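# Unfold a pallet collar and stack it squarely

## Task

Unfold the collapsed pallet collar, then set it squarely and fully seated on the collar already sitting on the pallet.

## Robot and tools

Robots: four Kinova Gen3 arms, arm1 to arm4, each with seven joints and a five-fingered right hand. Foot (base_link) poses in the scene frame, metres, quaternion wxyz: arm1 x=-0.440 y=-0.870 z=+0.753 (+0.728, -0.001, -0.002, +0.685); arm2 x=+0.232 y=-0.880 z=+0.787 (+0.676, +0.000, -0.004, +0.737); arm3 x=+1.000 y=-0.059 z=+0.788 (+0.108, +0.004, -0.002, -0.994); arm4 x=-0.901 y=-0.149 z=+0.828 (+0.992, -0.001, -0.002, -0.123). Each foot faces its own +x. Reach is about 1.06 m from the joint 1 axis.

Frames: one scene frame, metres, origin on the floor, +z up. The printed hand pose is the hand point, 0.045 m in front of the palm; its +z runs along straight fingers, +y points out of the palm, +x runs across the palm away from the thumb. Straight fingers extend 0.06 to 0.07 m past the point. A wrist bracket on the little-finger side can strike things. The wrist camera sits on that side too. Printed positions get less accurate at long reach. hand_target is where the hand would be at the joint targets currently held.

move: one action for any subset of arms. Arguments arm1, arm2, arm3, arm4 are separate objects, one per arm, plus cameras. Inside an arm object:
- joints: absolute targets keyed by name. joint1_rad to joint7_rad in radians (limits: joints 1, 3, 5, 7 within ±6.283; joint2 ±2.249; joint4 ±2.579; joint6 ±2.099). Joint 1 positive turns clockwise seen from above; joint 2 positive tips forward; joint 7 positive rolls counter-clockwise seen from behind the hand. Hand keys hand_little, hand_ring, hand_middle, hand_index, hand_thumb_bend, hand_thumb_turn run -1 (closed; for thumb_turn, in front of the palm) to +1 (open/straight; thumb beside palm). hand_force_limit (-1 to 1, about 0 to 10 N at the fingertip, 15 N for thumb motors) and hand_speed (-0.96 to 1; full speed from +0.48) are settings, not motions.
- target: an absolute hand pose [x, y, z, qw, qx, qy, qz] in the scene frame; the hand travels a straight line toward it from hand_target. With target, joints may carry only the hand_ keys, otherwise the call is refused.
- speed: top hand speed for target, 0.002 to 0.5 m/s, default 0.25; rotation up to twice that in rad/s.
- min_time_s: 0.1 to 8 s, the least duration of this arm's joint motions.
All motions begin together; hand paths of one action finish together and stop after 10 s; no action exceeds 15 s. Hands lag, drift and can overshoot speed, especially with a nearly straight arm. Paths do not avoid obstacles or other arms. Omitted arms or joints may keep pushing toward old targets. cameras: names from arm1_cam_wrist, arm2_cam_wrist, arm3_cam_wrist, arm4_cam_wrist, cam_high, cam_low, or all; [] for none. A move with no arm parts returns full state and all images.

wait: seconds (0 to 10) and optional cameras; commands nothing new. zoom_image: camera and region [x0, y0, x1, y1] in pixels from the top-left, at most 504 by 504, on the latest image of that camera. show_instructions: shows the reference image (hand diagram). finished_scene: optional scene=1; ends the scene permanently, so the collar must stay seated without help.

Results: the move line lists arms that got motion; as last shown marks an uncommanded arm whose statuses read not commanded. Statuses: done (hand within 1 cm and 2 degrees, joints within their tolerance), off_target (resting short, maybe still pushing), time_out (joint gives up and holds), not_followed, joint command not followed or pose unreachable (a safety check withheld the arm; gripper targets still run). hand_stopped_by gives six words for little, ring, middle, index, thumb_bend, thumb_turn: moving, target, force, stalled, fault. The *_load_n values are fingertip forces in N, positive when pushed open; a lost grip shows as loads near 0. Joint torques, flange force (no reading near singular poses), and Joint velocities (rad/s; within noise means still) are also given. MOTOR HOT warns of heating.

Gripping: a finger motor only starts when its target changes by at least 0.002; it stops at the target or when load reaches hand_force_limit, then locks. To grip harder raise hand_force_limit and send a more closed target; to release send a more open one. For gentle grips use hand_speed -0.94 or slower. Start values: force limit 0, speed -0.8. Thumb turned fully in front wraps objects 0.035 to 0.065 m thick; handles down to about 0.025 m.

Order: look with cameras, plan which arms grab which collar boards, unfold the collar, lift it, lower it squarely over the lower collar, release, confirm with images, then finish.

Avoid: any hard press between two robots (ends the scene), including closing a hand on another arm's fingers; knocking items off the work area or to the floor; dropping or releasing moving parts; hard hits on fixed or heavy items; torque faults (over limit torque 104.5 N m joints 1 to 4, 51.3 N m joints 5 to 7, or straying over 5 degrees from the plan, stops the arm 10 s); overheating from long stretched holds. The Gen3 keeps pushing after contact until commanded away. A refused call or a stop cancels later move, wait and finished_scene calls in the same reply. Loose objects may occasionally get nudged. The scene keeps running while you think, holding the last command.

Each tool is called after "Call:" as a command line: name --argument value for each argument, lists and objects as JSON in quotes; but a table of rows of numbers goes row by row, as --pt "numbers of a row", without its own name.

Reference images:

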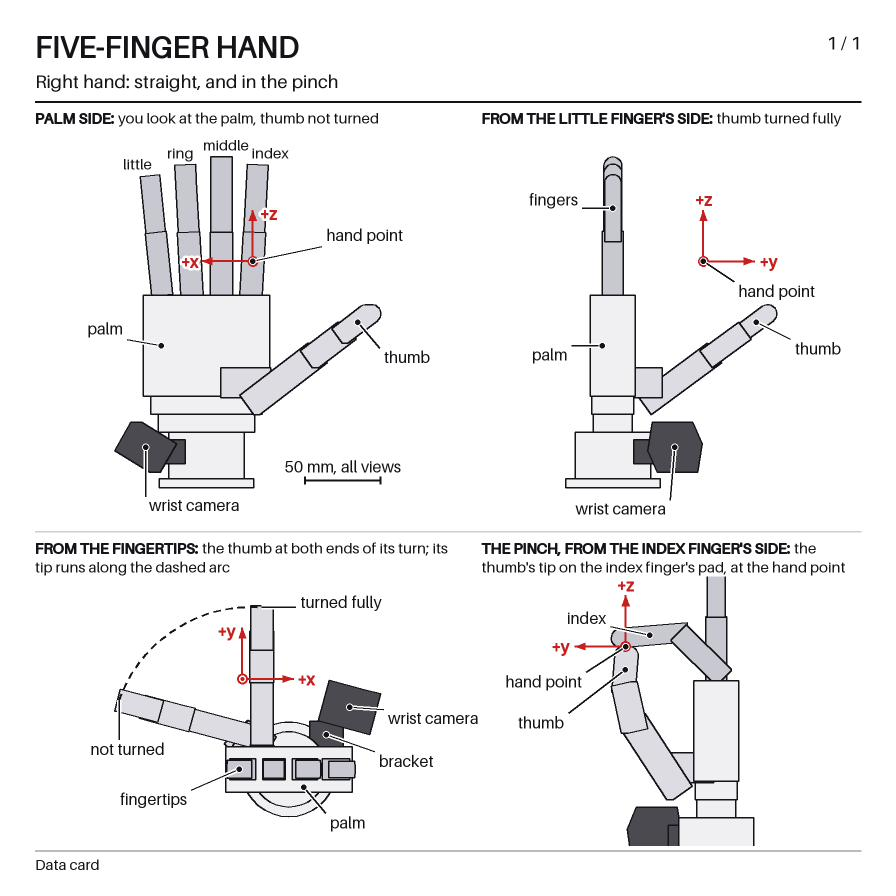

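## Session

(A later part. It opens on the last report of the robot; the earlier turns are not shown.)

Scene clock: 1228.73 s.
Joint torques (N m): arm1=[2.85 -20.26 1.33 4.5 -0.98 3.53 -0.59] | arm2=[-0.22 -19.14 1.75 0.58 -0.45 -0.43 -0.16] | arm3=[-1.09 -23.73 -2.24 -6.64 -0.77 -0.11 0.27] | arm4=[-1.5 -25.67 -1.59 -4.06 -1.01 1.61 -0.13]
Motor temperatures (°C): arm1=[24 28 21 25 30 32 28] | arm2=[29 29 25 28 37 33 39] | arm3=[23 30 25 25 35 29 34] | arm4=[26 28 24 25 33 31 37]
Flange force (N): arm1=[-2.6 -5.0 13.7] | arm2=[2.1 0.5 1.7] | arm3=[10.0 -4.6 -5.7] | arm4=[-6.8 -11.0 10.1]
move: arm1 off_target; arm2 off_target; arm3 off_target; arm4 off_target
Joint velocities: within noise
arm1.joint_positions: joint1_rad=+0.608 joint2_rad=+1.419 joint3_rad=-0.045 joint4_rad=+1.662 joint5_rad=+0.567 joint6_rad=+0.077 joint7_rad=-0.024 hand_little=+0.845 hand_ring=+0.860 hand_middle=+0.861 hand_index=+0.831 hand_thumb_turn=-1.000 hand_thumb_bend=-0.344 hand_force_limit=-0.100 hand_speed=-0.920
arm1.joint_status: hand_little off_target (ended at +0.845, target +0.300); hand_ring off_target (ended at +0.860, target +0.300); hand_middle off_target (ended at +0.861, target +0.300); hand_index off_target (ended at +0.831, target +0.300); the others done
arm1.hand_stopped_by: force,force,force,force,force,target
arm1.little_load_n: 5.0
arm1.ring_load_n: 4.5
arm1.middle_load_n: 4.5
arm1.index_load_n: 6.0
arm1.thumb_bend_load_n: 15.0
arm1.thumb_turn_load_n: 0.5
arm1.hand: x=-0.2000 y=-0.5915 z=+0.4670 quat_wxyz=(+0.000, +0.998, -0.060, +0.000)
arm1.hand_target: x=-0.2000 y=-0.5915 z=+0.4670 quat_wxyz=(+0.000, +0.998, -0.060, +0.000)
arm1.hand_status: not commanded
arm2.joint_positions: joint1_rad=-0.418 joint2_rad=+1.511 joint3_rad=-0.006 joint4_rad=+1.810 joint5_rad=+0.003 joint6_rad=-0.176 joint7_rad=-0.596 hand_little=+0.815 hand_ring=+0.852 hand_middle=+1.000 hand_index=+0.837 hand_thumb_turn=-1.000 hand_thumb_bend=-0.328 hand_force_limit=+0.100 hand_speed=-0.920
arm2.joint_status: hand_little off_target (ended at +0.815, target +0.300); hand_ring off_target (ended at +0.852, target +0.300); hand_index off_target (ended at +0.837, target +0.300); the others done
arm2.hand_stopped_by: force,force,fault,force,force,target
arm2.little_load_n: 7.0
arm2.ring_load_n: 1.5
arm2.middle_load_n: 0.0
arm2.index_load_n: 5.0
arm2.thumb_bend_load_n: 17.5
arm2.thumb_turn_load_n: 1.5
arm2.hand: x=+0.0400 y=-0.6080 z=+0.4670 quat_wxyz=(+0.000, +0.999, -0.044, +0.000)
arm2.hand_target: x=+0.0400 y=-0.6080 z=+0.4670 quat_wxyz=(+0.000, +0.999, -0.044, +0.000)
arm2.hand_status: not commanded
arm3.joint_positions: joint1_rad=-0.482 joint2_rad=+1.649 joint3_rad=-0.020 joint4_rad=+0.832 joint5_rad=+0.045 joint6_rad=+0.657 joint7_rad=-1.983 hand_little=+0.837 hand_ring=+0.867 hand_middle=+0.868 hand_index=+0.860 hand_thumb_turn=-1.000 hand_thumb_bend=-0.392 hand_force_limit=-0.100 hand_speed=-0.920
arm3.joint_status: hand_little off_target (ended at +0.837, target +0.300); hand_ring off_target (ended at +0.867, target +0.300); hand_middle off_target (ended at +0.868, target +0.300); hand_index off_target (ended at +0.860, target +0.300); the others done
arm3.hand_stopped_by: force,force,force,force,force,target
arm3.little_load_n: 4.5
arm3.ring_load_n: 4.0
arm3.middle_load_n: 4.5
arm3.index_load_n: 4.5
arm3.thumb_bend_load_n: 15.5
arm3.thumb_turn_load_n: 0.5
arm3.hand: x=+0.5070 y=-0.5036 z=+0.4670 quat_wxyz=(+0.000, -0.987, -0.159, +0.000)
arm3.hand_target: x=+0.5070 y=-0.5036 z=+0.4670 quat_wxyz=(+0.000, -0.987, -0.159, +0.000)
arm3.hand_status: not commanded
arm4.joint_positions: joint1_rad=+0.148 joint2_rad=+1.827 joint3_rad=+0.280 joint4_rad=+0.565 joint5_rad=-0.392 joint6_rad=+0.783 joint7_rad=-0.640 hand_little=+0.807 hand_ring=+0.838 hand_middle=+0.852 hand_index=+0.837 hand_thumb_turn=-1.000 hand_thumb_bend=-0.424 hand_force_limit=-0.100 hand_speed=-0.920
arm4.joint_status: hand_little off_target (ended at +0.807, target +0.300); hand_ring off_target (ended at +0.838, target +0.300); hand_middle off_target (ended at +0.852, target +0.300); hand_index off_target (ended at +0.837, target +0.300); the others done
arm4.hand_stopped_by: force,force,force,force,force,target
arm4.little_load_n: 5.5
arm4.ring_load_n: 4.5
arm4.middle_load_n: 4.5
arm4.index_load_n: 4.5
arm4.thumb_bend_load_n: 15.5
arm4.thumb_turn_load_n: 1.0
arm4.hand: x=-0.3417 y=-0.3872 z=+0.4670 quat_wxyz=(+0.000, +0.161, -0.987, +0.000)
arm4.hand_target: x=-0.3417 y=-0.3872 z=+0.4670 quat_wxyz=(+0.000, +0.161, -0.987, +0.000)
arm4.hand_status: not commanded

Call:
move --arm1 '{"target": [-0.20, -0.5915, 0.471, 0, 0.9982, -0.06, 0], "speed": 0.03}' --arm2 '{"target": [0.04, -0.608, 0.471, 0, 0.99905, -0.0436, 0], "speed": 0.03}' --arm3 '{"target": [0.507, -0.5036, 0.471, 0, 0.9873, 0.159, 0], "speed": 0.03}' --arm4 '{"target": [-0.3417, -0.3872, 0.471, 0, -0.1607, 0.987, 0], "speed": 0.03}' --cameras '["all"]'

Scene clock: 1234.70 s.
Joint torques (N m): arm1=[2.72 -22.55 1.07 4.25 -1.03 3.51 -0.59] | arm2=[0.04 -21.86 2.12 -0.23 -0.44 -0.93 -0.11] | arm3=[-1.35 -26.67 -2.39 -7.7 -0.89 -0.23 0.18] | arm4=[-1.03 -30.5 -0.89 -5.78 -1.02 1.28 -0.07]
Motor temperatures (°C): arm1=[24 28 21 25 30 32 28] | arm2=[29 29 25 28 37 33 39] | arm3=[23 30 25 25 35 29 34] | arm4=[26 28 24 25 33 31 37]
Flange force (N): arm1=[-2.6 -4.3 18.8] | arm2=[2.4 2.5 6.4] | arm3=[10.2 -5.3 -1.2] | arm4=[-6.9 -9.9 16.9]
move: arm1 done; arm2 done; arm3 done; arm4 done
Joint velocities: within noise
arm1.joint_positions: joint1_rad=+0.609 joint2_rad=+1.410 joint3_rad=-0.046 joint4_rad=+1.669 joint5_rad=+0.568 joint6_rad=+0.080 joint7_rad=-0.024 hand_little=+0.845 hand_ring=+0.860 hand_middle=+0.861 hand_index=+0.831 hand_thumb_turn=-1.000 hand_thumb_bend=-0.344 hand_force_limit=-0.100 hand_speed=-0.920
arm1.joint_status: not commanded
arm1.hand_stopped_by: force,force,force,force,force,target
arm1.little_load_n: 4.5
arm1.ring_load_n: 4.0
arm1.middle_load_n: 3.5
arm1.index_load_n: 5.5
arm1.thumb_bend_load_n: 15.0
arm1.thumb_turn_load_n: 1.0
arm1.hand: x=-0.2000 y=-0.5915 z=+0.4710 quat_wxyz=(+0.000, +0.998, -0.060, +0.000)
arm1.hand_target: x=-0.2000 y=-0.5915 z=+0.4710 quat_wxyz=(+0.000, +0.998, -0.060, +0.000)
arm1.hand_status: done (0.000 m and 0.0 deg from the pose sent, 0.004 m and 0.0 deg at the start)
arm2.joint_positions: joint1_rad=-0.418 joint2_rad=+1.502 joint3_rad=-0.006 joint4_rad=+1.818 joint5_rad=+0.003 joint6_rad=-0.176 joint7_rad=-0.596 hand_little=+0.815 hand_ring=+0.852 hand_middle=+1.000 hand_index=+0.837 hand_thumb_turn=-1.000 hand_thumb_bend=-0.328 hand_force_limit=+0.100 hand_speed=-0.920
arm2.joint_status: not commanded
arm2.hand_stopped_by: force,force,fault,force,force,target
arm2.little_load_n: 5.5
arm2.ring_load_n: 0.5
arm2.middle_load_n: 0.0
arm2.index_load_n: 4.0
arm2.thumb_bend_load_n: 18.5
arm2.thumb_turn_load_n: 1.5
arm2.hand: x=+0.0400 y=-0.6080 z=+0.4710 quat_wxyz=(+0.000, +0.999, -0.044, +0.000)
arm2.hand_target: x=+0.0400 y=-0.6080 z=+0.4710 quat_wxyz=(+0.000, +0.999, -0.044, +0.000)
arm2.hand_status: done (0.000 m and 0.0 deg from the pose sent, 0.004 m and 0.0 deg at the start)
arm3.joint_positions: joint1_rad=-0.482 joint2_rad=+1.639 joint3_rad=-0.020 joint4_rad=+0.843 joint5_rad=+0.045 joint6_rad=+0.656 joint7_rad=-1.983 hand_little=+0.837 hand_ring=+0.867 hand_middle=+0.868 hand_index=+0.860 hand_thumb_turn=-1.000 hand_thumb_bend=-0.392 hand_force_limit=-0.100 hand_speed=-0.920
arm3.joint_status: not commanded
arm3.hand_stopped_by: force,force,force,force,force,target
arm3.little_load_n: 4.0
arm3.ring_load_n: 2.5
arm3.middle_load_n: 3.5
arm3.index_load_n: 3.0
arm3.thumb_bend_load_n: 16.0
arm3.thumb_turn_load_n: 1.0
arm3.hand: x=+0.5070 y=-0.5036 z=+0.4710 quat_wxyz=(+0.000, -0.987, -0.159, +0.000)
arm3.hand_target: x=+0.5070 y=-0.5036 z=+0.4710 quat_wxyz=(+0.000, -0.987, -0.159, +0.000)
arm3.hand_status: done (0.000 m and 0.0 deg from the pose sent, 0.004 m and 0.0 deg at the start)
arm4.joint_positions: joint1_rad=+0.147 joint2_rad=+1.814 joint3_rad=+0.278 joint4_rad=+0.583 joint5_rad=-0.392 joint6_rad=+0.778 joint7_rad=-0.636 hand_little=+0.808 hand_ring=+0.838 hand_middle=+0.852 hand_index=+0.837 hand_thumb_turn=-1.000 hand_thumb_bend=-0.424 hand_force_limit=-0.100 hand_speed=-0.920
arm4.joint_status: not commanded
arm4.hand_stopped_by: force,force,force,force,force,target
arm4.little_load_n: 5.5
arm4.ring_load_n: 4.5
arm4.middle_load_n: 4.5
arm4.index_load_n: 4.0
arm4.thumb_bend_load_n: 16.0
arm4.thumb_turn_load_n: 1.0
arm4.hand: x=-0.3417 y=-0.3872 z=+0.4710 quat_wxyz=(+0.000, +0.161, -0.987, +0.000)
arm4.hand_target: x=-0.3417 y=-0.3872 z=+0.4710 quat_wxyz=(+0.000, +0.161, -0.987, +0.000)
arm4.hand_status: done (0.000 m and 0.0 deg from the pose sent, 0.004 m and 0.0 deg at the start)
pictures: arm1_cam_wrist, arm2_cam_wrist, arm3_cam_wrist, arm4_cam_wrist, cam_high, cam_low

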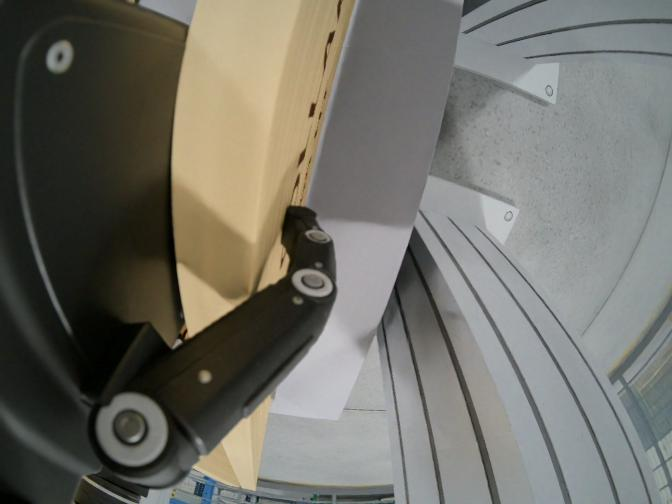

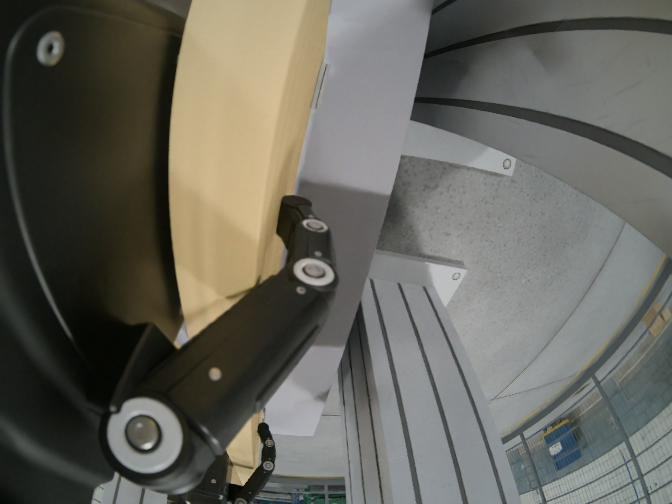

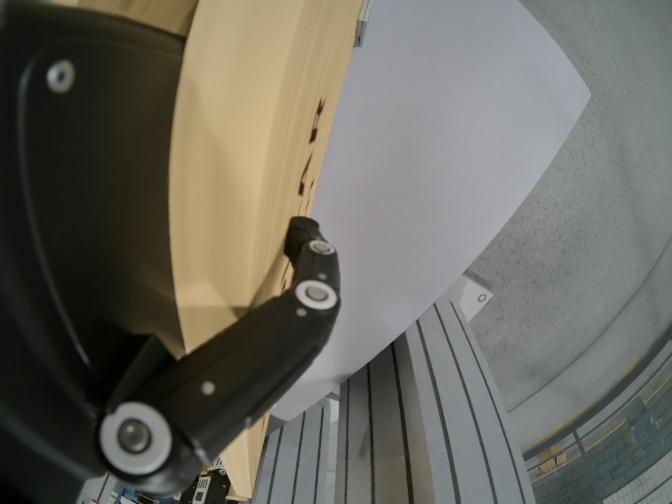

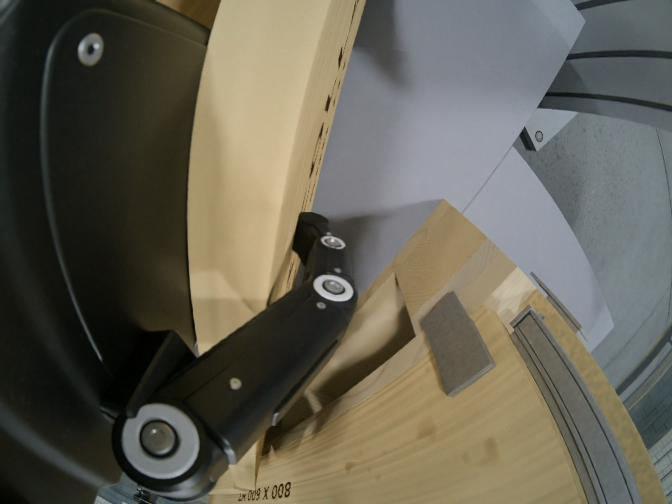

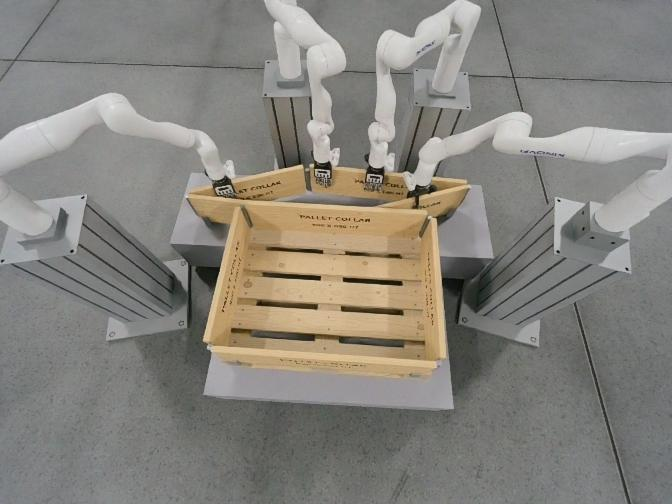

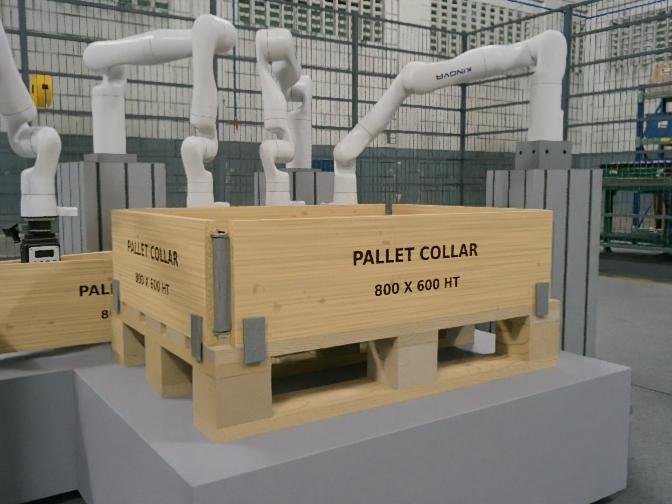

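Call:
move --arm1 '{"target": [-0.20, -0.5915, 0.477, 0, 0.9982, -0.06, 0], "speed": 0.03}' --arm2 '{"target": [0.04, -0.608, 0.477, 0, 0.99905, -0.0436, 0], "speed": 0.03}' --arm3 '{"target": [0.507, -0.5036, 0.477, 0, 0.9873, 0.159, 0], "speed": 0.03}' --arm4 '{"target": [-0.3417, -0.3872, 0.477, 0, -0.1607, 0.987, 0], "speed": 0.03}' --cameras '["all"]'

Scene clock: 1244.83 s.
Joint torques (N m): arm1=[3 -22.6 1.54 3.72 -0.96 3.36 -0.54] | arm2=[0.18 -21.85 2.26 -0.34 -0.44 -0.96 -0.15] | arm3=[-1.3 -26.87 -2.38 -7.7 -0.86 -0.2 0.19] | arm4=[-1.06 -30.47 -0.92 -5.68 -1.01 1.36 -0.07]
Motor temperatures (°C): arm1=[24 28 21 25 30 32 28] | arm2=[29 29 25 28 37 33 39] | arm3=[23 30 25 25 35 29 34] | arm4=[26 28 24 25 33 31 37]
Flange force (N): arm1=[-3.5 -4.3 17.8] | arm2=[2.2 2.9 6.3] | arm3=[9.9 -5.1 -0.6] | arm4=[-6.6 -9.6 16.5]
move: arm1 done; arm2 done; arm3 done; arm4 done
Joint velocities: within noise
arm1.joint_positions: joint1_rad=+0.611 joint2_rad=+1.396 joint3_rad=-0.048 joint4_rad=+1.680 joint5_rad=+0.568 joint6_rad=+0.084 joint7_rad=-0.023 hand_little=+0.845 hand_ring=+0.860 hand_middle=+0.861 hand_index=+0.831 hand_thumb_turn=-1.000 hand_thumb_bend=-0.344 hand_force_limit=-0.100 hand_speed=-0.920
arm1.joint_status: not commanded
arm1.hand_stopped_by: force,force,force,force,force,target
arm1.little_load_n: 4.5
arm1.ring_load_n: 3.5
arm1.middle_load_n: 3.5
arm1.index_load_n: 5.5
arm1.thumb_bend_load_n: 15.0
arm1.thumb_turn_load_n: 1.0
arm1.hand: x=-0.2000 y=-0.5915 z=+0.4770 quat_wxyz=(+0.000, +0.998, -0.060, +0.000)
arm1.hand_target: x=-0.2000 y=-0.5915 z=+0.4770 quat_wxyz=(+0.000, +0.998, -0.060, +0.000)
arm1.hand_status: done (0.000 m and 0.0 deg from the pose sent, 0.006 m and 0.0 deg at the start)
arm2.joint_positions: joint1_rad=-0.418 joint2_rad=+1.487 joint3_rad=-0.006 joint4_rad=+1.831 joint5_rad=+0.003 joint6_rad=-0.174 joint7_rad=-0.596 hand_little=+0.815 hand_ring=+0.852 hand_middle=+1.000 hand_index=+0.837 hand_thumb_turn=-1.000 hand_thumb_bend=-0.328 hand_force_limit=+0.100 hand_speed=-0.920
arm2.joint_status: not commanded
arm2.hand_stopped_by: force,force,fault,force,force,target
arm2.little_load_n: 5.5
arm2.ring_load_n: 0.5
arm2.middle_load_n: 0.0
arm2.index_load_n: 4.0
arm2.thumb_bend_load_n: 18.5
arm2.thumb_turn_load_n: 1.5
arm2.hand: x=+0.0400 y=-0.6080 z=+0.4770 quat_wxyz=(+0.000, +0.999, -0.044, +0.000)
arm2.hand_target: x=+0.0400 y=-0.6080 z=+0.4770 quat_wxyz=(+0.000, +0.999, -0.044, +0.000)
arm2.hand_status: done (0.000 m and 0.0 deg from the pose sent, 0.006 m and 0.0 deg at the start)
arm3.joint_positions: joint1_rad=-0.482 joint2_rad=+1.624 joint3_rad=-0.019 joint4_rad=+0.860 joint5_rad=+0.045 joint6_rad=+0.654 joint7_rad=-1.984 hand_little=+0.837 hand_ring=+0.867 hand_middle=+0.868 hand_index=+0.860 hand_thumb_turn=-1.000 hand_thumb_bend=-0.392 hand_force_limit=-0.100 hand_speed=-0.920
arm3.joint_status: not commanded
arm3.hand_stopped_by: force,force,force,force,force,target
arm3.little_load_n: 3.5
arm3.ring_load_n: 2.5
arm3.middle_load_n: 3.5
arm3.index_load_n: 3.0
arm3.thumb_bend_load_n: 16.0
arm3.thumb_turn_load_n: 1.0
arm3.hand: x=+0.5070 y=-0.5036 z=+0.4770 quat_wxyz=(+0.000, -0.987, -0.159, +0.000)
arm3.hand_target: x=+0.5070 y=-0.5036 z=+0.4770 quat_wxyz=(+0.000, -0.987, -0.159, +0.000)
arm3.hand_status: done (0.000 m and 0.0 deg from the pose sent, 0.006 m and 0.0 deg at the start)
arm4.joint_positions: joint1_rad=+0.145 joint2_rad=+1.796 joint3_rad=+0.276 joint4_rad=+0.609 joint5_rad=-0.393 joint6_rad=+0.772 joint7_rad=-0.630 hand_little=+0.808 hand_ring=+0.838 hand_middle=+0.852 hand_index=+0.837 hand_thumb_turn=-1.000 hand_thumb_bend=-0.424 hand_force_limit=-0.100 hand_speed=-0.920
arm4.joint_status: not commanded
arm4.hand_stopped_by: force,force,force,force,force,target
arm4.little_load_n: 5.5
arm4.ring_load_n: 5.0
arm4.middle_load_n: 4.5
arm4.index_load_n: 4.5
arm4.thumb_bend_load_n: 16.0
arm4.thumb_turn_load_n: 1.0
arm4.hand: x=-0.3417 y=-0.3872 z=+0.4770 quat_wxyz=(+0.000, +0.161, -0.987, +0.000)
arm4.hand_target: x=-0.3417 y=-0.3872 z=+0.4770 quat_wxyz=(+0.000, +0.161, -0.987, +0.000)
arm4.hand_status: done (0.000 m and 0.0 deg from the pose sent, 0.006 m and 0.0 deg at the start)
pictures: arm1_cam_wrist, arm2_cam_wrist, arm3_cam_wrist, arm4_cam_wrist, cam_high, cam_low

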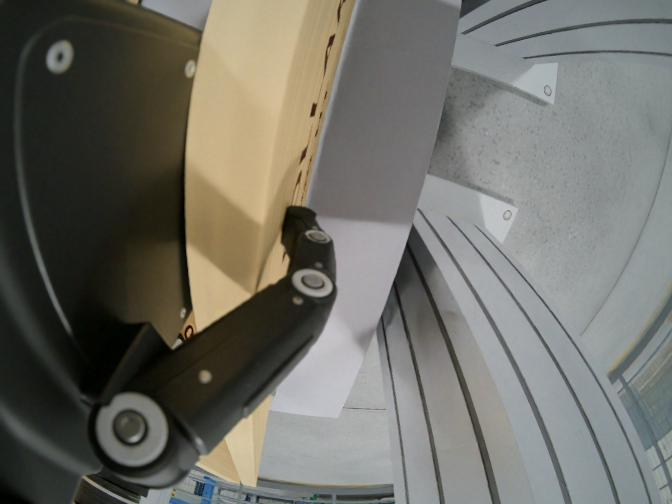

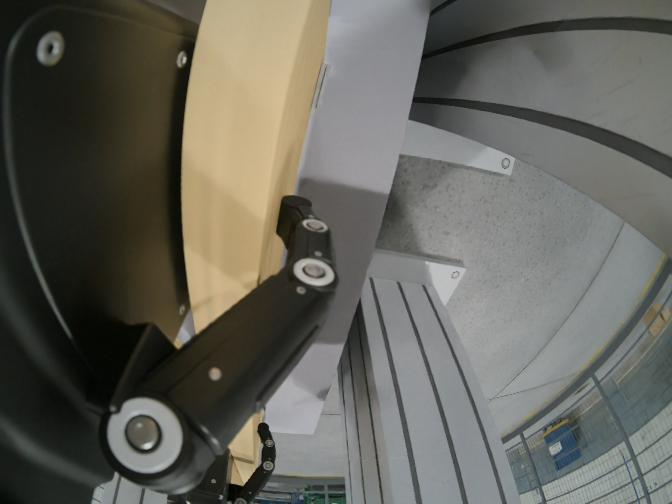

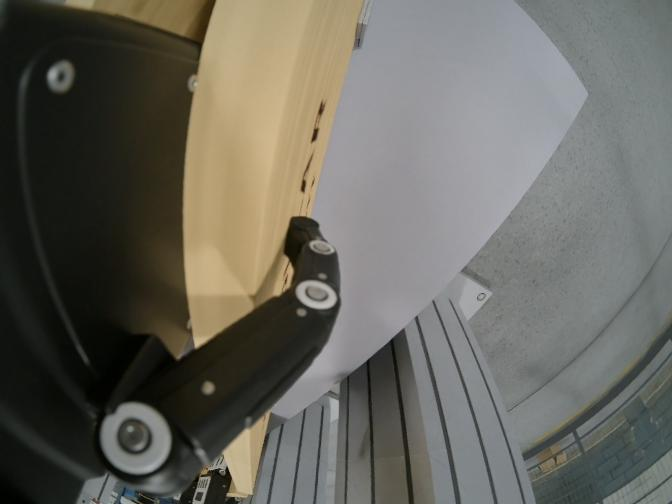

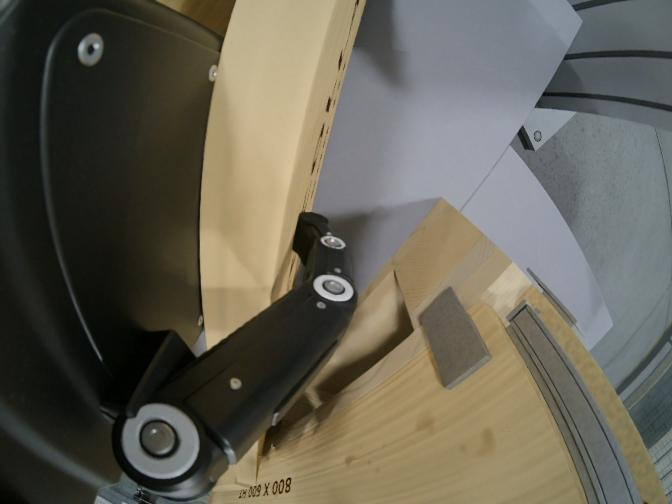

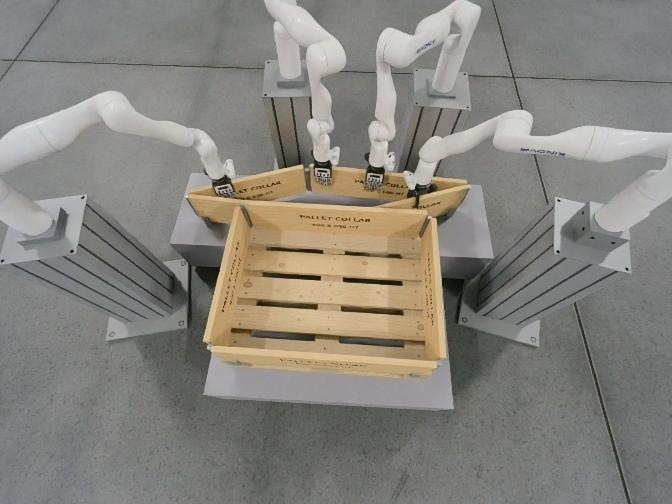

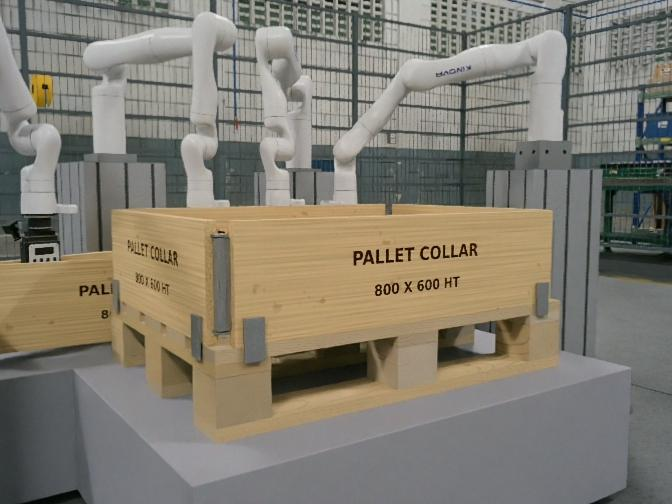

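Call:
move --arm1 '{"target": [-0.20, -0.5915, 0.467, 0, 0.9982, -0.06, 0], "speed": 0.04}' --arm2 '{"target": [0.04, -0.608, 0.467, 0, 0.99905, -0.0436, 0], "speed": 0.04}' --arm3 '{"target": [0.507, -0.5036, 0.467, 0, 0.9873, 0.159, 0], "speed": 0.04}' --arm4 '{"target": [-0.3417, -0.3872, 0.467, 0, -0.1607, 0.987, 0], "speed": 0.04}' --cameras '[]'

Call:
move --arm1 '{"target": [-0.28, -0.5915, 0.467, 0, 0.9982, -0.06, 0], "speed": 0.05}' --arm2 '{"target": [-0.04, -0.608, 0.467, 0, 0.99905, -0.0436, 0], "speed": 0.05}' --arm3 '{"target": [0.427, -0.5036, 0.467, 0, 0.9873, 0.159, 0], "speed": 0.05}' --arm4 '{"target": [-0.4217, -0.3872, 0.467, 0, -0.1607, 0.987, 0], "speed": 0.05}' --cameras '["all"]'

Scene clock: 1619.87 s.
Joint torques (N m): arm1=[2.23 -11.62 0.35 2.47 -0.96 1.93 -0.55] | arm2=[-0.17 -15.93 1.83 -1.11 -0.47 -1.01 -0.22] | arm3=[-2.33 -16.08 -3.31 -4.49 -1.09 -0.34 0.19] | arm4=[0.34 -16.06 -0.7 -1.61 -0.25 0.25 -0.11]
Motor temperatures (°C): arm1=[24 29 21 25 30 32 28] | arm2=[29 31 25 28 37 32 39] | arm3=[23 34 25 24 35 29 34] | arm4=[26 31 24 25 33 31 37]
Flange force (N): arm1=[-3.2 -1.5 -11.5] | arm2=[2.7 1.9 -9.8] | arm3=[9.9 -7.0 -18.9] | arm4=[-6.9 -6.6 -8.4]
move: arm1 done; arm2 done; arm3 done; arm4 done
Joint velocities: within noise
arm1.joint_positions: joint1_rad=+0.608 joint2_rad=+1.419 joint3_rad=-0.045 joint4_rad=+1.662 joint5_rad=+0.568 joint6_rad=+0.077 joint7_rad=-0.025 hand_little=+0.845 hand_ring=+0.860 hand_middle=+0.861 hand_index=+0.831 hand_thumb_turn=-1.000 hand_thumb_bend=-0.344 hand_force_limit=-0.100 hand_speed=-0.920
arm1.joint_status: not commanded
arm1.hand_stopped_by: force,force,force,force,force,target
arm1.little_load_n: 4.0
arm1.ring_load_n: 3.5
arm1.middle_load_n: 3.0
arm1.index_load_n: 5.0
arm1.thumb_bend_load_n: 15.5
arm1.thumb_turn_load_n: 0.5
arm1.hand: x=-0.2000 y=-0.5915 z=+0.4670 quat_wxyz=(+0.000, +0.998, -0.060, +0.000)
arm1.hand_target: x=-0.2000 y=-0.5915 z=+0.4670 quat_wxyz=(+0.000, +0.998, -0.060, +0.000)
arm1.hand_status: done (0.000 m and 0.0 deg from the pose sent, 0.010 m and 0.0 deg at the start)
arm2.joint_positions: joint1_rad=-0.418 joint2_rad=+1.511 joint3_rad=-0.006 joint4_rad=+1.810 joint5_rad=+0.003 joint6_rad=-0.176 joint7_rad=-0.596 hand_little=+0.815 hand_ring=+0.852 hand_middle=+1.000 hand_index=+0.837 hand_thumb_turn=-1.000 hand_thumb_bend=-0.328 hand_force_limit=+0.100 hand_speed=-0.920
arm2.joint_status: not commanded
arm2.hand_stopped_by: force,force,fault,force,force,target
arm2.little_load_n: 6.0
arm2.ring_load_n: 0.0
arm2.middle_load_n: 0.0
arm2.index_load_n: 3.5
arm2.thumb_bend_load_n: 18.0
arm2.thumb_turn_load_n: 1.5
arm2.hand: x=+0.0400 y=-0.6080 z=+0.4670 quat_wxyz=(+0.000, +0.999, -0.044, +0.000)
arm2.hand_target: x=+0.0400 y=-0.6080 z=+0.4670 quat_wxyz=(+0.000, +0.999, -0.044, +0.000)
arm2.hand_status: done (0.000 m and 0.0 deg from the pose sent, 0.010 m and 0.0 deg at the start)
arm3.joint_positions: joint1_rad=-0.482 joint2_rad=+1.649 joint3_rad=-0.020 joint4_rad=+0.832 joint5_rad=+0.045 joint6_rad=+0.657 joint7_rad=-1.983 hand_little=+0.837 hand_ring=+0.867 hand_middle=+0.868 hand_index=+0.860 hand_thumb_turn=-1.000 hand_thumb_bend=-0.392 hand_force_limit=-0.100 hand_speed=-0.920
arm3.joint_status: not commanded
arm3.hand_stopped_by: force,force,force,force,force,target
arm3.little_load_n: 4.0
arm3.ring_load_n: 3.0
arm3.middle_load_n: 3.5
arm3.index_load_n: 3.5
arm3.thumb_bend_load_n: 15.5
arm3.thumb_turn_load_n: 1.0
arm3.hand: x=+0.5070 y=-0.5036 z=+0.4670 quat_wxyz=(+0.000, -0.987, -0.159, +0.000)
arm3.hand_target: x=+0.5070 y=-0.5036 z=+0.4670 quat_wxyz=(+0.000, -0.987, -0.159, +0.000)
arm3.hand_status: done (0.000 m and 0.0 deg from the pose sent, 0.010 m and 0.0 deg at the start)
arm4.joint_positions: joint1_rad=+0.148 joint2_rad=+1.827 joint3_rad=+0.280 joint4_rad=+0.565 joint5_rad=-0.392 joint6_rad=+0.783 joint7_rad=-0.640 hand_little=+0.808 hand_ring=+0.838 hand_middle=+0.852 hand_index=+0.837 hand_thumb_turn=-1.000 hand_thumb_bend=-0.424 hand_force_limit=-0.100 hand_speed=-0.920
arm4.joint_status: not commanded
arm4.hand_stopped_by: force,force,force,force,force,target
arm4.little_load_n: 4.5
arm4.ring_load_n: 3.5
arm4.middle_load_n: 3.0
arm4.index_load_n: 3.0
arm4.thumb_bend_load_n: 17.0
arm4.thumb_turn_load_n: 1.5
arm4.hand: x=-0.3417 y=-0.3872 z=+0.4670 quat_wxyz=(+0.000, +0.161, -0.987, +0.000)
arm4.hand_target: x=-0.3417 y=-0.3872 z=+0.4670 quat_wxyz=(+0.000, +0.161, -0.987, +0.000)
arm4.hand_status: done (0.000 m and 0.0 deg from the pose sent, 0.010 m and 0.0 deg at the start)

Scene clock: 1622.27 s.
Joint torques (N m): arm1=[1.31 -11.04 -2.05 8.88 -1.02 3.64 -0.89] | arm2=[0.68 -17.94 3.17 -0.94 -0.39 -0.69 -0.16] | arm3=[2.89 -22.43 0.44 -8.96 1.08 -1.18 0.03] | arm4=[1.14 -17.95 0.47 3.05 0.35 3.29 0.02]
Motor temperatures (°C): arm1=[24 29 21 25 30 32 28] | arm2=[29 31 25 28 37 32 39] | arm3=[23 34 25 24 35 29 34] | arm4=[26 31 24 25 33 31 37]
Flange force (N): arm1=[3.5 -8.0 0.9] | arm2=[1.1 2.3 -4.6] | arm3=no reading | arm4=[-11.5 -10.7 5.8]
move: arm1 done; arm2 done; arm3 done; arm4 done
Joint velocities: within noise
arm1.joint_positions: joint1_rad=+0.379 joint2_rad=+1.423 joint3_rad=+0.040 joint4_rad=+1.811 joint5_rad=+0.458 joint6_rad=-0.098 joint7_rad=-0.130 hand_little=+0.845 hand_ring=+0.860 hand_middle=+0.861 hand_index=+0.831 hand_thumb_turn=-1.000 hand_thumb_bend=-0.344 hand_force_limit=-0.100 hand_speed=-0.920
arm1.joint_status: not commanded
arm1.hand_stopped_by: force,force,force,force,force,target
arm1.little_load_n: 4.0
arm1.ring_load_n: 3.5
arm1.middle_load_n: 3.5
arm1.index_load_n: 5.5
arm1.thumb_bend_load_n: 15.0
arm1.thumb_turn_load_n: 0.0
arm1.hand: x=-0.2800 y=-0.5915 z=+0.4670 quat_wxyz=(+0.000, +0.998, -0.060, +0.000)
arm1.hand_target: x=-0.2800 y=-0.5915 z=+0.4670 quat_wxyz=(+0.000, +0.998, -0.060, +0.000)
arm1.hand_status: done (0.000 m and 0.0 deg from the pose sent, 0.080 m and 0.0 deg at the start)
arm2.joint_positions: joint1_rad=-0.587 joint2_rad=+1.499 joint3_rad=-0.012 joint4_rad=+1.690 joint5_rad=-0.092 joint6_rad=-0.046 joint7_rad=-0.671 hand_little=+0.815 hand_ring=+0.852 hand_middle=+1.000 hand_index=+0.837 hand_thumb_turn=-1.000 hand_thumb_bend=-0.328 hand_force_limit=+0.100 hand_speed=-0.920
arm2.joint_status: not commanded
arm2.hand_stopped_by: force,force,fault,force,force,target
arm2.little_load_n: 5.5
arm2.ring_load_n: 0.5
arm2.middle_load_n: 0.0
arm2.index_load_n: 4.5
arm2.thumb_bend_load_n: 18.0
arm2.thumb_turn_load_n: 0.5
arm2.hand: x=-0.0400 y=-0.6080 z=+0.4670 quat_wxyz=(+0.000, +0.999, -0.044, +0.000)
arm2.hand_target: x=-0.0400 y=-0.6080 z=+0.4670 quat_wxyz=(+0.000, +0.999, -0.044, +0.000)
arm2.hand_status: done (0.000 m and 0.0 deg from the pose sent, 0.080 m and 0.0 deg at the start)
arm3.joint_positions: joint1_rad=-0.411 joint2_rad=+1.896 joint3_rad=-0.023 joint4_rad=+0.157 joint5_rad=+0.033 joint6_rad=+1.084 joint7_rad=-1.886 hand_little=+0.837 hand_ring=+0.867 hand_middle=+0.867 hand_index=+0.860 hand_thumb_turn=-1.000 hand_thumb_bend=-0.392 hand_force_limit=-0.100 hand_speed=-0.920
arm3.joint_status: not commanded
arm3.hand_stopped_by: force,force,force,force,force,target
arm3.little_load_n: 2.5
arm3.ring_load_n: 0.5
arm3.middle_load_n: 2.0
arm3.index_load_n: 1.5
arm3.thumb_bend_load_n: 17.0
arm3.thumb_turn_load_n: 0.0
arm3.hand: x=+0.4270 y=-0.5036 z=+0.4670 quat_wxyz=(+0.000, -0.987, -0.159, +0.000)
arm3.hand_target: x=+0.4270 y=-0.5036 z=+0.4670 quat_wxyz=(+0.000, -0.987, -0.159, +0.000)
arm3.hand_status: done (0.000 m and 0.0 deg from the pose sent, 0.080 m and 0.0 deg at the start)
arm4.joint_positions: joint1_rad=+0.200 joint2_rad=+1.690 joint3_rad=+0.185 joint4_rad=+1.005 joint5_rad=-0.407 joint6_rad=+0.483 joint7_rad=-0.459 hand_little=+0.808 hand_ring=+0.838 hand_middle=+0.852 hand_index=+0.837 hand_thumb_turn=-1.000 hand_thumb_bend=-0.424 hand_force_limit=-0.100 hand_speed=-0.920
arm4.joint_status: not commanded
arm4.hand_stopped_by: force,force,force,force,force,target
arm4.little_load_n: 5.5
arm4.ring_load_n: 5.0
arm4.middle_load_n: 4.5
arm4.index_load_n: 5.0
arm4.thumb_bend_load_n: 15.0
arm4.thumb_turn_load_n: 2.5
arm4.hand: x=-0.4217 y=-0.3872 z=+0.4670 quat_wxyz=(+0.000, +0.161, -0.987, +0.000)
arm4.hand_target: x=-0.4217 y=-0.3872 z=+0.4670 quat_wxyz=(+0.000, +0.161, -0.987, +0.000)
arm4.hand_status: done (0.000 m and 0.0 deg from the pose sent, 0.080 m and 0.0 deg at the start)
pictures: arm1_cam_wrist, arm2_cam_wrist, arm3_cam_wrist, arm4_cam_wrist, cam_high, cam_low

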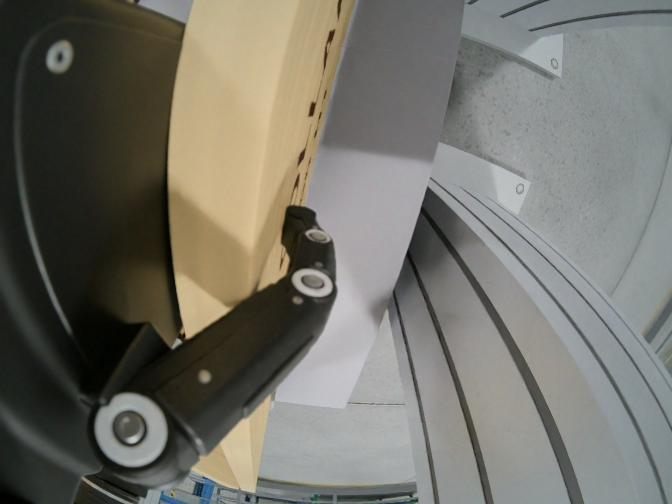

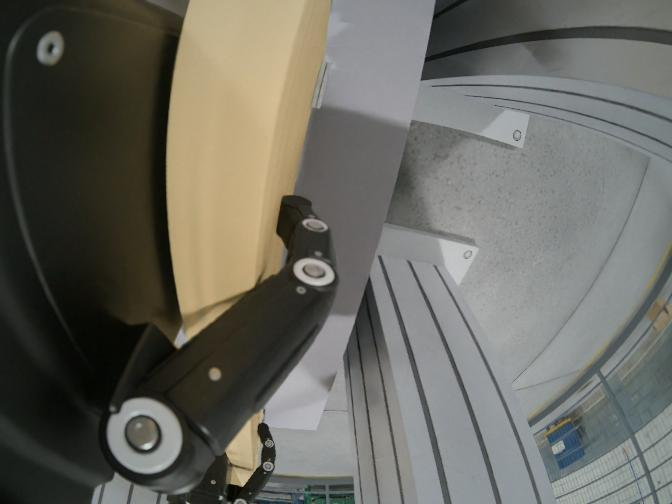

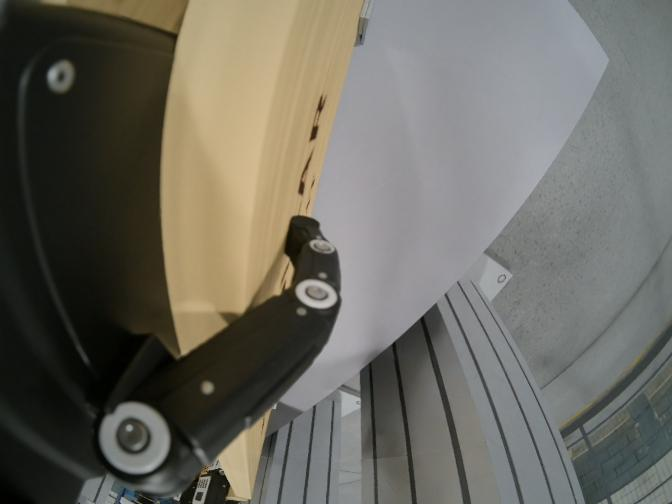

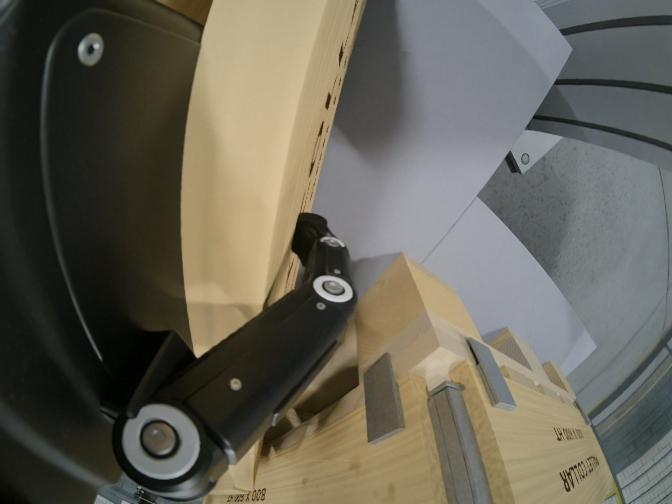

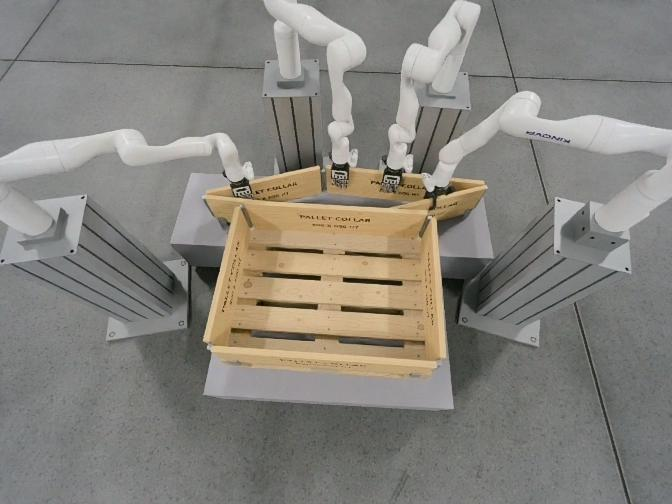

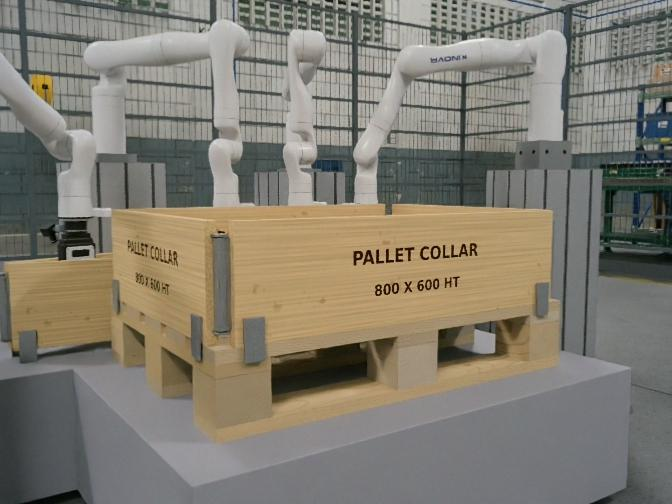

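Call:
move --arm1 '{"joints": {"hand_thumb_bend": 0.9, "hand_little": 1, "hand_ring": 1, "hand_middle": 1, "hand_index": 1, "hand_speed": -0.5}}' --arm2 '{"joints": {"hand_thumb_bend": 0.9, "hand_little": 1, "hand_ring": 1, "hand_index": 1, "hand_speed": -0.5}}' --arm3 '{"joints": {"hand_thumb_bend": 0.9, "hand_little": 1, "hand_ring": 1, "hand_middle": 1, "hand_index": 1, "hand_speed": -0.5}}' --arm4 '{"joints": {"hand_thumb_bend": 0.9, "hand_little": 1, "hand_ring": 1, "hand_middle": 1, "hand_index": 1, "hand_speed": -0.5}}' --cameras '[]'

Call:
move --arm1 '{"target": [-0.28, -0.588, 0.66, 0, 0.9982, -0.06, 0], "speed": 0.12}' --arm2 '{"target": [-0.04, -0.605, 0.66, 0, 0.99905, -0.0436, 0], "speed": 0.12}' --arm3 '{"target": [0.427, -0.500, 0.66, 0, 0.9873, 0.159, 0], "speed": 0.12}' --arm4 '{"target": [-0.4217, -0.390, 0.66, 0, -0.1607, 0.987, 0], "speed": 0.12}' --cameras '["cam_high"]'

Scene clock: 1667.50 s.
Joint torques (N m): arm1=[0.9 -17.22 -0.57 3.04 -0.34 1.23 0.02] | arm2=[-1.25 -17.57 0.36 1.09 -0.03 0.19 0.1] | arm3=[-0.66 -22.64 -0.99 -7.93 -0.03 0.14 0.51] | arm4=[-1.45 -21.92 -1.05 -2.05 -0.31 0.47 0.14]
Motor temperatures (°C): arm1=[24 29 21 25 30 32 28] | arm2=[29 31 25 28 37 32 39] | arm3=[23 33 25 25 35 29 34] | arm4=[26 30 24 25 33 31 37]
Flange force (N): arm1=[-1.2 -0.4 3.2] | arm2=[1.6 -3.4 -1.0] | arm3=no reading | arm4=[-3.4 -7.6 2.6]
move: arm1 done; arm2 done; arm3 done; arm4 done
Joint velocities: within noise
arm1.joint_positions: joint1_rad=+0.379 joint2_rad=+1.423 joint3_rad=+0.040 joint4_rad=+1.811 joint5_rad=+0.458 joint6_rad=-0.098 joint7_rad=-0.130 hand_little=+1.000 hand_ring=+1.000 hand_middle=+1.000 hand_index=+1.000 hand_thumb_turn=-1.000 hand_thumb_bend=+0.900 hand_force_limit=-0.100 hand_speed=-0.500
arm1.joint_status: all done
arm1.hand_stopped_by: target,target,target,target,target,target
arm1.little_load_n: 0.0
arm1.ring_load_n: 0.0
arm1.middle_load_n: 0.0
arm1.index_load_n: 0.0
arm1.thumb_bend_load_n: 0.0
arm1.thumb_turn_load_n: 0.0
arm1.hand: x=-0.2800 y=-0.5915 z=+0.4670 quat_wxyz=(+0.000, +0.998, -0.060, +0.000)
arm1.hand_target: x=-0.2800 y=-0.5915 z=+0.4670 quat_wxyz=(+0.000, +0.998, -0.060, +0.000)
arm1.hand_status: not commanded
arm2.joint_positions: joint1_rad=-0.587 joint2_rad=+1.499 joint3_rad=-0.012 joint4_rad=+1.690 joint5_rad=-0.092 joint6_rad=-0.046 joint7_rad=-0.671 hand_little=+1.000 hand_ring=+1.000 hand_middle=+1.000 hand_index=+1.000 hand_thumb_turn=-1.000 hand_thumb_bend=+0.900 hand_force_limit=+0.100 hand_speed=-0.500
arm2.joint_status: all done
arm2.hand_stopped_by: target,target,fault,target,target,target
arm2.little_load_n: 0.0
arm2.ring_load_n: -0.5
arm2.middle_load_n: 0.0
arm2.index_load_n: 0.5
arm2.thumb_bend_load_n: 0.0
arm2.thumb_turn_load_n: 0.0
arm2.hand: x=-0.0400 y=-0.6080 z=+0.4670 quat_wxyz=(+0.000, +0.999, -0.044, +0.000)
arm2.hand_target: x=-0.0400 y=-0.6080 z=+0.4670 quat_wxyz=(+0.000, +0.999, -0.044, +0.000)
arm2.hand_status: not commanded
arm3.joint_positions: joint1_rad=-0.411 joint2_rad=+1.896 joint3_rad=-0.023 joint4_rad=+0.157 joint5_rad=+0.033 joint6_rad=+1.084 joint7_rad=-1.886 hand_little=+1.000 hand_ring=+1.000 hand_middle=+1.000 hand_index=+1.000 hand_thumb_turn=-1.000 hand_thumb_bend=+0.900 hand_force_limit=-0.100 hand_speed=-0.500
arm3.joint_status: all done
arm3.hand_stopped_by: target,target,target,target,target,target
arm3.little_load_n: 0.0
arm3.ring_load_n: 0.0
arm3.middle_load_n: 0.5
arm3.index_load_n: 0.0
arm3.thumb_bend_load_n: 0.0
arm3.thumb_turn_load_n: 0.0
arm3.hand: x=+0.4270 y=-0.5036 z=+0.4670 quat_wxyz=(+0.000, -0.987, -0.159, +0.000)
arm3.hand_target: x=+0.4270 y=-0.5036 z=+0.4670 quat_wxyz=(+0.000, -0.987, -0.159, +0.000)
arm3.hand_status: not commanded
arm4.joint_positions: joint1_rad=+0.200 joint2_rad=+1.690 joint3_rad=+0.185 joint4_rad=+1.005 joint5_rad=-0.407 joint6_rad=+0.483 joint7_rad=-0.459 hand_little=+1.000 hand_ring=+1.000 hand_middle=+1.000 hand_index=+1.000 hand_thumb_turn=-1.000 hand_thumb_bend=+0.900 hand_force_limit=-0.100 hand_speed=-0.500
arm4.joint_status: all done
arm4.hand_stopped_by: target,target,target,target,target,target
arm4.little_load_n: 0.0
arm4.ring_load_n: 0.0
arm4.middle_load_n: 0.0
arm4.index_load_n: 0.0
arm4.thumb_bend_load_n: 0.0
arm4.thumb_turn_load_n: 0.0
arm4.hand: x=-0.4217 y=-0.3872 z=+0.4670 quat_wxyz=(+0.000, +0.161, -0.987, +0.000)
arm4.hand_target: x=-0.4217 y=-0.3872 z=+0.4670 quat_wxyz=(+0.000, +0.161, -0.987, +0.000)
arm4.hand_status: not commanded

Scene clock: 1669.63 s.
Joint torques (N m): arm1=[0.16 -18.29 -2.09 -1.85 -0.25 -0.05 0.25] | arm2=[-1.28 -16.52 0.41 -0.66 -0.03 0.25 0.11] | arm3=[-0.66 -23 -1.17 -7.53 -0.04 0.15 0.49] | arm4=[-0.47 -22.54 0.42 -3.51 -0.02 -0.15 0.22]
Motor temperatures (°C): arm1=[24 29 21 25 30 32 28] | arm2=[29 31 25 28 37 32 39] | arm3=[23 33 25 25 35 29 34] | arm4=[26 30 24 25 33 31 37]
Flange force (N): arm1=[-2.2 2.7 6.5] | arm2=[2.2 -3.0 -1.5] | arm3=[12.9 -3.5 -5.4] | arm4=[-2.8 -3.8 0.2]
move: arm1 done; arm2 done; arm3 done; arm4 done
Joint velocities: within noise
arm1.joint_positions: joint1_rad=+0.494 joint2_rad=+0.929 joint3_rad=-0.120 joint4_rad=+2.034 joint5_rad=+0.465 joint6_rad=+0.207 joint7_rad=-0.095 hand_little=+1.000 hand_ring=+1.000 hand_middle=+1.000 hand_index=+1.000 hand_thumb_turn=-1.000 hand_thumb_bend=+0.900 hand_force_limit=-0.100 hand_speed=-0.500
arm1.joint_status: not commanded
arm1.hand_stopped_by: target,target,target,target,target,target
arm1.little_load_n: 0.0
arm1.ring_load_n: 0.0
arm1.middle_load_n: -0.5
arm1.index_load_n: 0.0
arm1.thumb_bend_load_n: 0.0
arm1.thumb_turn_load_n: 0.0
arm1.hand: x=-0.2800 y=-0.5880 z=+0.6600 quat_wxyz=(+0.000, +0.998, -0.060, +0.000)
arm1.hand_target: x=-0.2800 y=-0.5880 z=+0.6600 quat_wxyz=(+0.000, +0.998, -0.060, +0.000)
arm1.hand_status: done (0.000 m and 0.0 deg from the pose sent, 0.193 m and 0.0 deg at the start)
arm2.joint_positions: joint1_rad=-0.594 joint2_rad=+1.022 joint3_rad=+0.008 joint4_rad=+1.965 joint5_rad=-0.092 joint6_rad=+0.157 joint7_rad=-0.673 hand_little=+1.000 hand_ring=+1.000 hand_middle=+1.000 hand_index=+1.000 hand_thumb_turn=-1.000 hand_thumb_bend=+0.900 hand_force_limit=+0.100 hand_speed=-0.500
arm2.joint_status: not commanded
arm2.hand_stopped_by: target,target,fault,target,target,target
arm2.little_load_n: 0.0
arm2.ring_load_n: 0.0
arm2.middle_load_n: 0.0
arm2.index_load_n: 0.0
arm2.thumb_bend_load_n: 0.0
arm2.thumb_turn_load_n: 0.0
arm2.hand: x=-0.0400 y=-0.6050 z=+0.6600 quat_wxyz=(+0.000, +0.999, -0.044, +0.000)
arm2.hand_target: x=-0.0400 y=-0.6050 z=+0.6600 quat_wxyz=(+0.000, +0.999, -0.044, +0.000)
arm2.hand_status: done (0.000 m and 0.0 deg from the pose sent, 0.193 m and 0.0 deg at the start)
arm3.joint_positions: joint1_rad=-0.401 joint2_rad=+1.365 joint3_rad=-0.029 joint4_rad=+0.789 joint5_rad=+0.043 joint6_rad=+0.984 joint7_rad=-1.898 hand_little=+1.000 hand_ring=+1.000 hand_middle=+1.000 hand_index=+1.000 hand_thumb_turn=-1.000 hand_thumb_bend=+0.900 hand_force_limit=-0.100 hand_speed=-0.500
arm3.joint_status: not commanded
arm3.hand_stopped_by: target,target,target,target,target,target
arm3.little_load_n: 0.0
arm3.ring_load_n: 0.0
arm3.middle_load_n: 0.0
arm3.index_load_n: 0.0
arm3.thumb_bend_load_n: -0.5
arm3.thumb_turn_load_n: 0.0
arm3.hand: x=+0.4270 y=-0.5000 z=+0.6600 quat_wxyz=(+0.000, -0.987, -0.159, +0.000)
arm3.hand_target: x=+0.4270 y=-0.5000 z=+0.6600 quat_wxyz=(+0.000, -0.987, -0.159, +0.000)
arm3.hand_status: done (0.000 m and 0.0 deg from the pose sent, 0.193 m and 0.0 deg at the start)
arm4.joint_positions: joint1_rad=+0.177 joint2_rad=+1.258 joint3_rad=+0.210 joint4_rad=+1.360 joint5_rad=-0.380 joint6_rad=+0.568 joint7_rad=-0.434 hand_little=+1.000 hand_ring=+1.000 hand_middle=+1.000 hand_index=+1.000 hand_thumb_turn=-1.000 hand_thumb_bend=+0.900 hand_force_limit=-0.100 hand_speed=-0.500
arm4.joint_status: not commanded
arm4.hand_stopped_by: target,target,target,target,target,target
arm4.little_load_n: 0.0
arm4.ring_load_n: 0.0
arm4.middle_load_n: 0.0
arm4.index_load_n: 0.0
arm4.thumb_bend_load_n: 0.0
arm4.thumb_turn_load_n: 0.0
arm4.hand: x=-0.4217 y=-0.3900 z=+0.6600 quat_wxyz=(+0.000, +0.161, -0.987, +0.000)
arm4.hand_target: x=-0.4217 y=-0.3900 z=+0.6600 quat_wxyz=(+0.000, +0.161, -0.987, +0.000)
arm4.hand_status: done (0.000 m and 0.0 deg from the pose sent, 0.193 m and 0.0 deg at the start)

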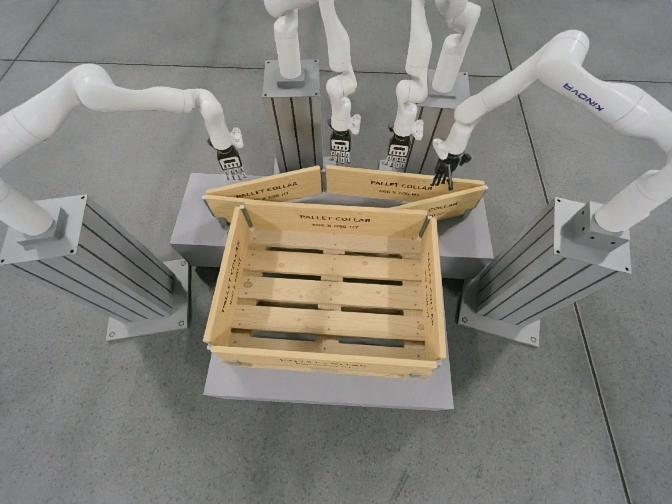

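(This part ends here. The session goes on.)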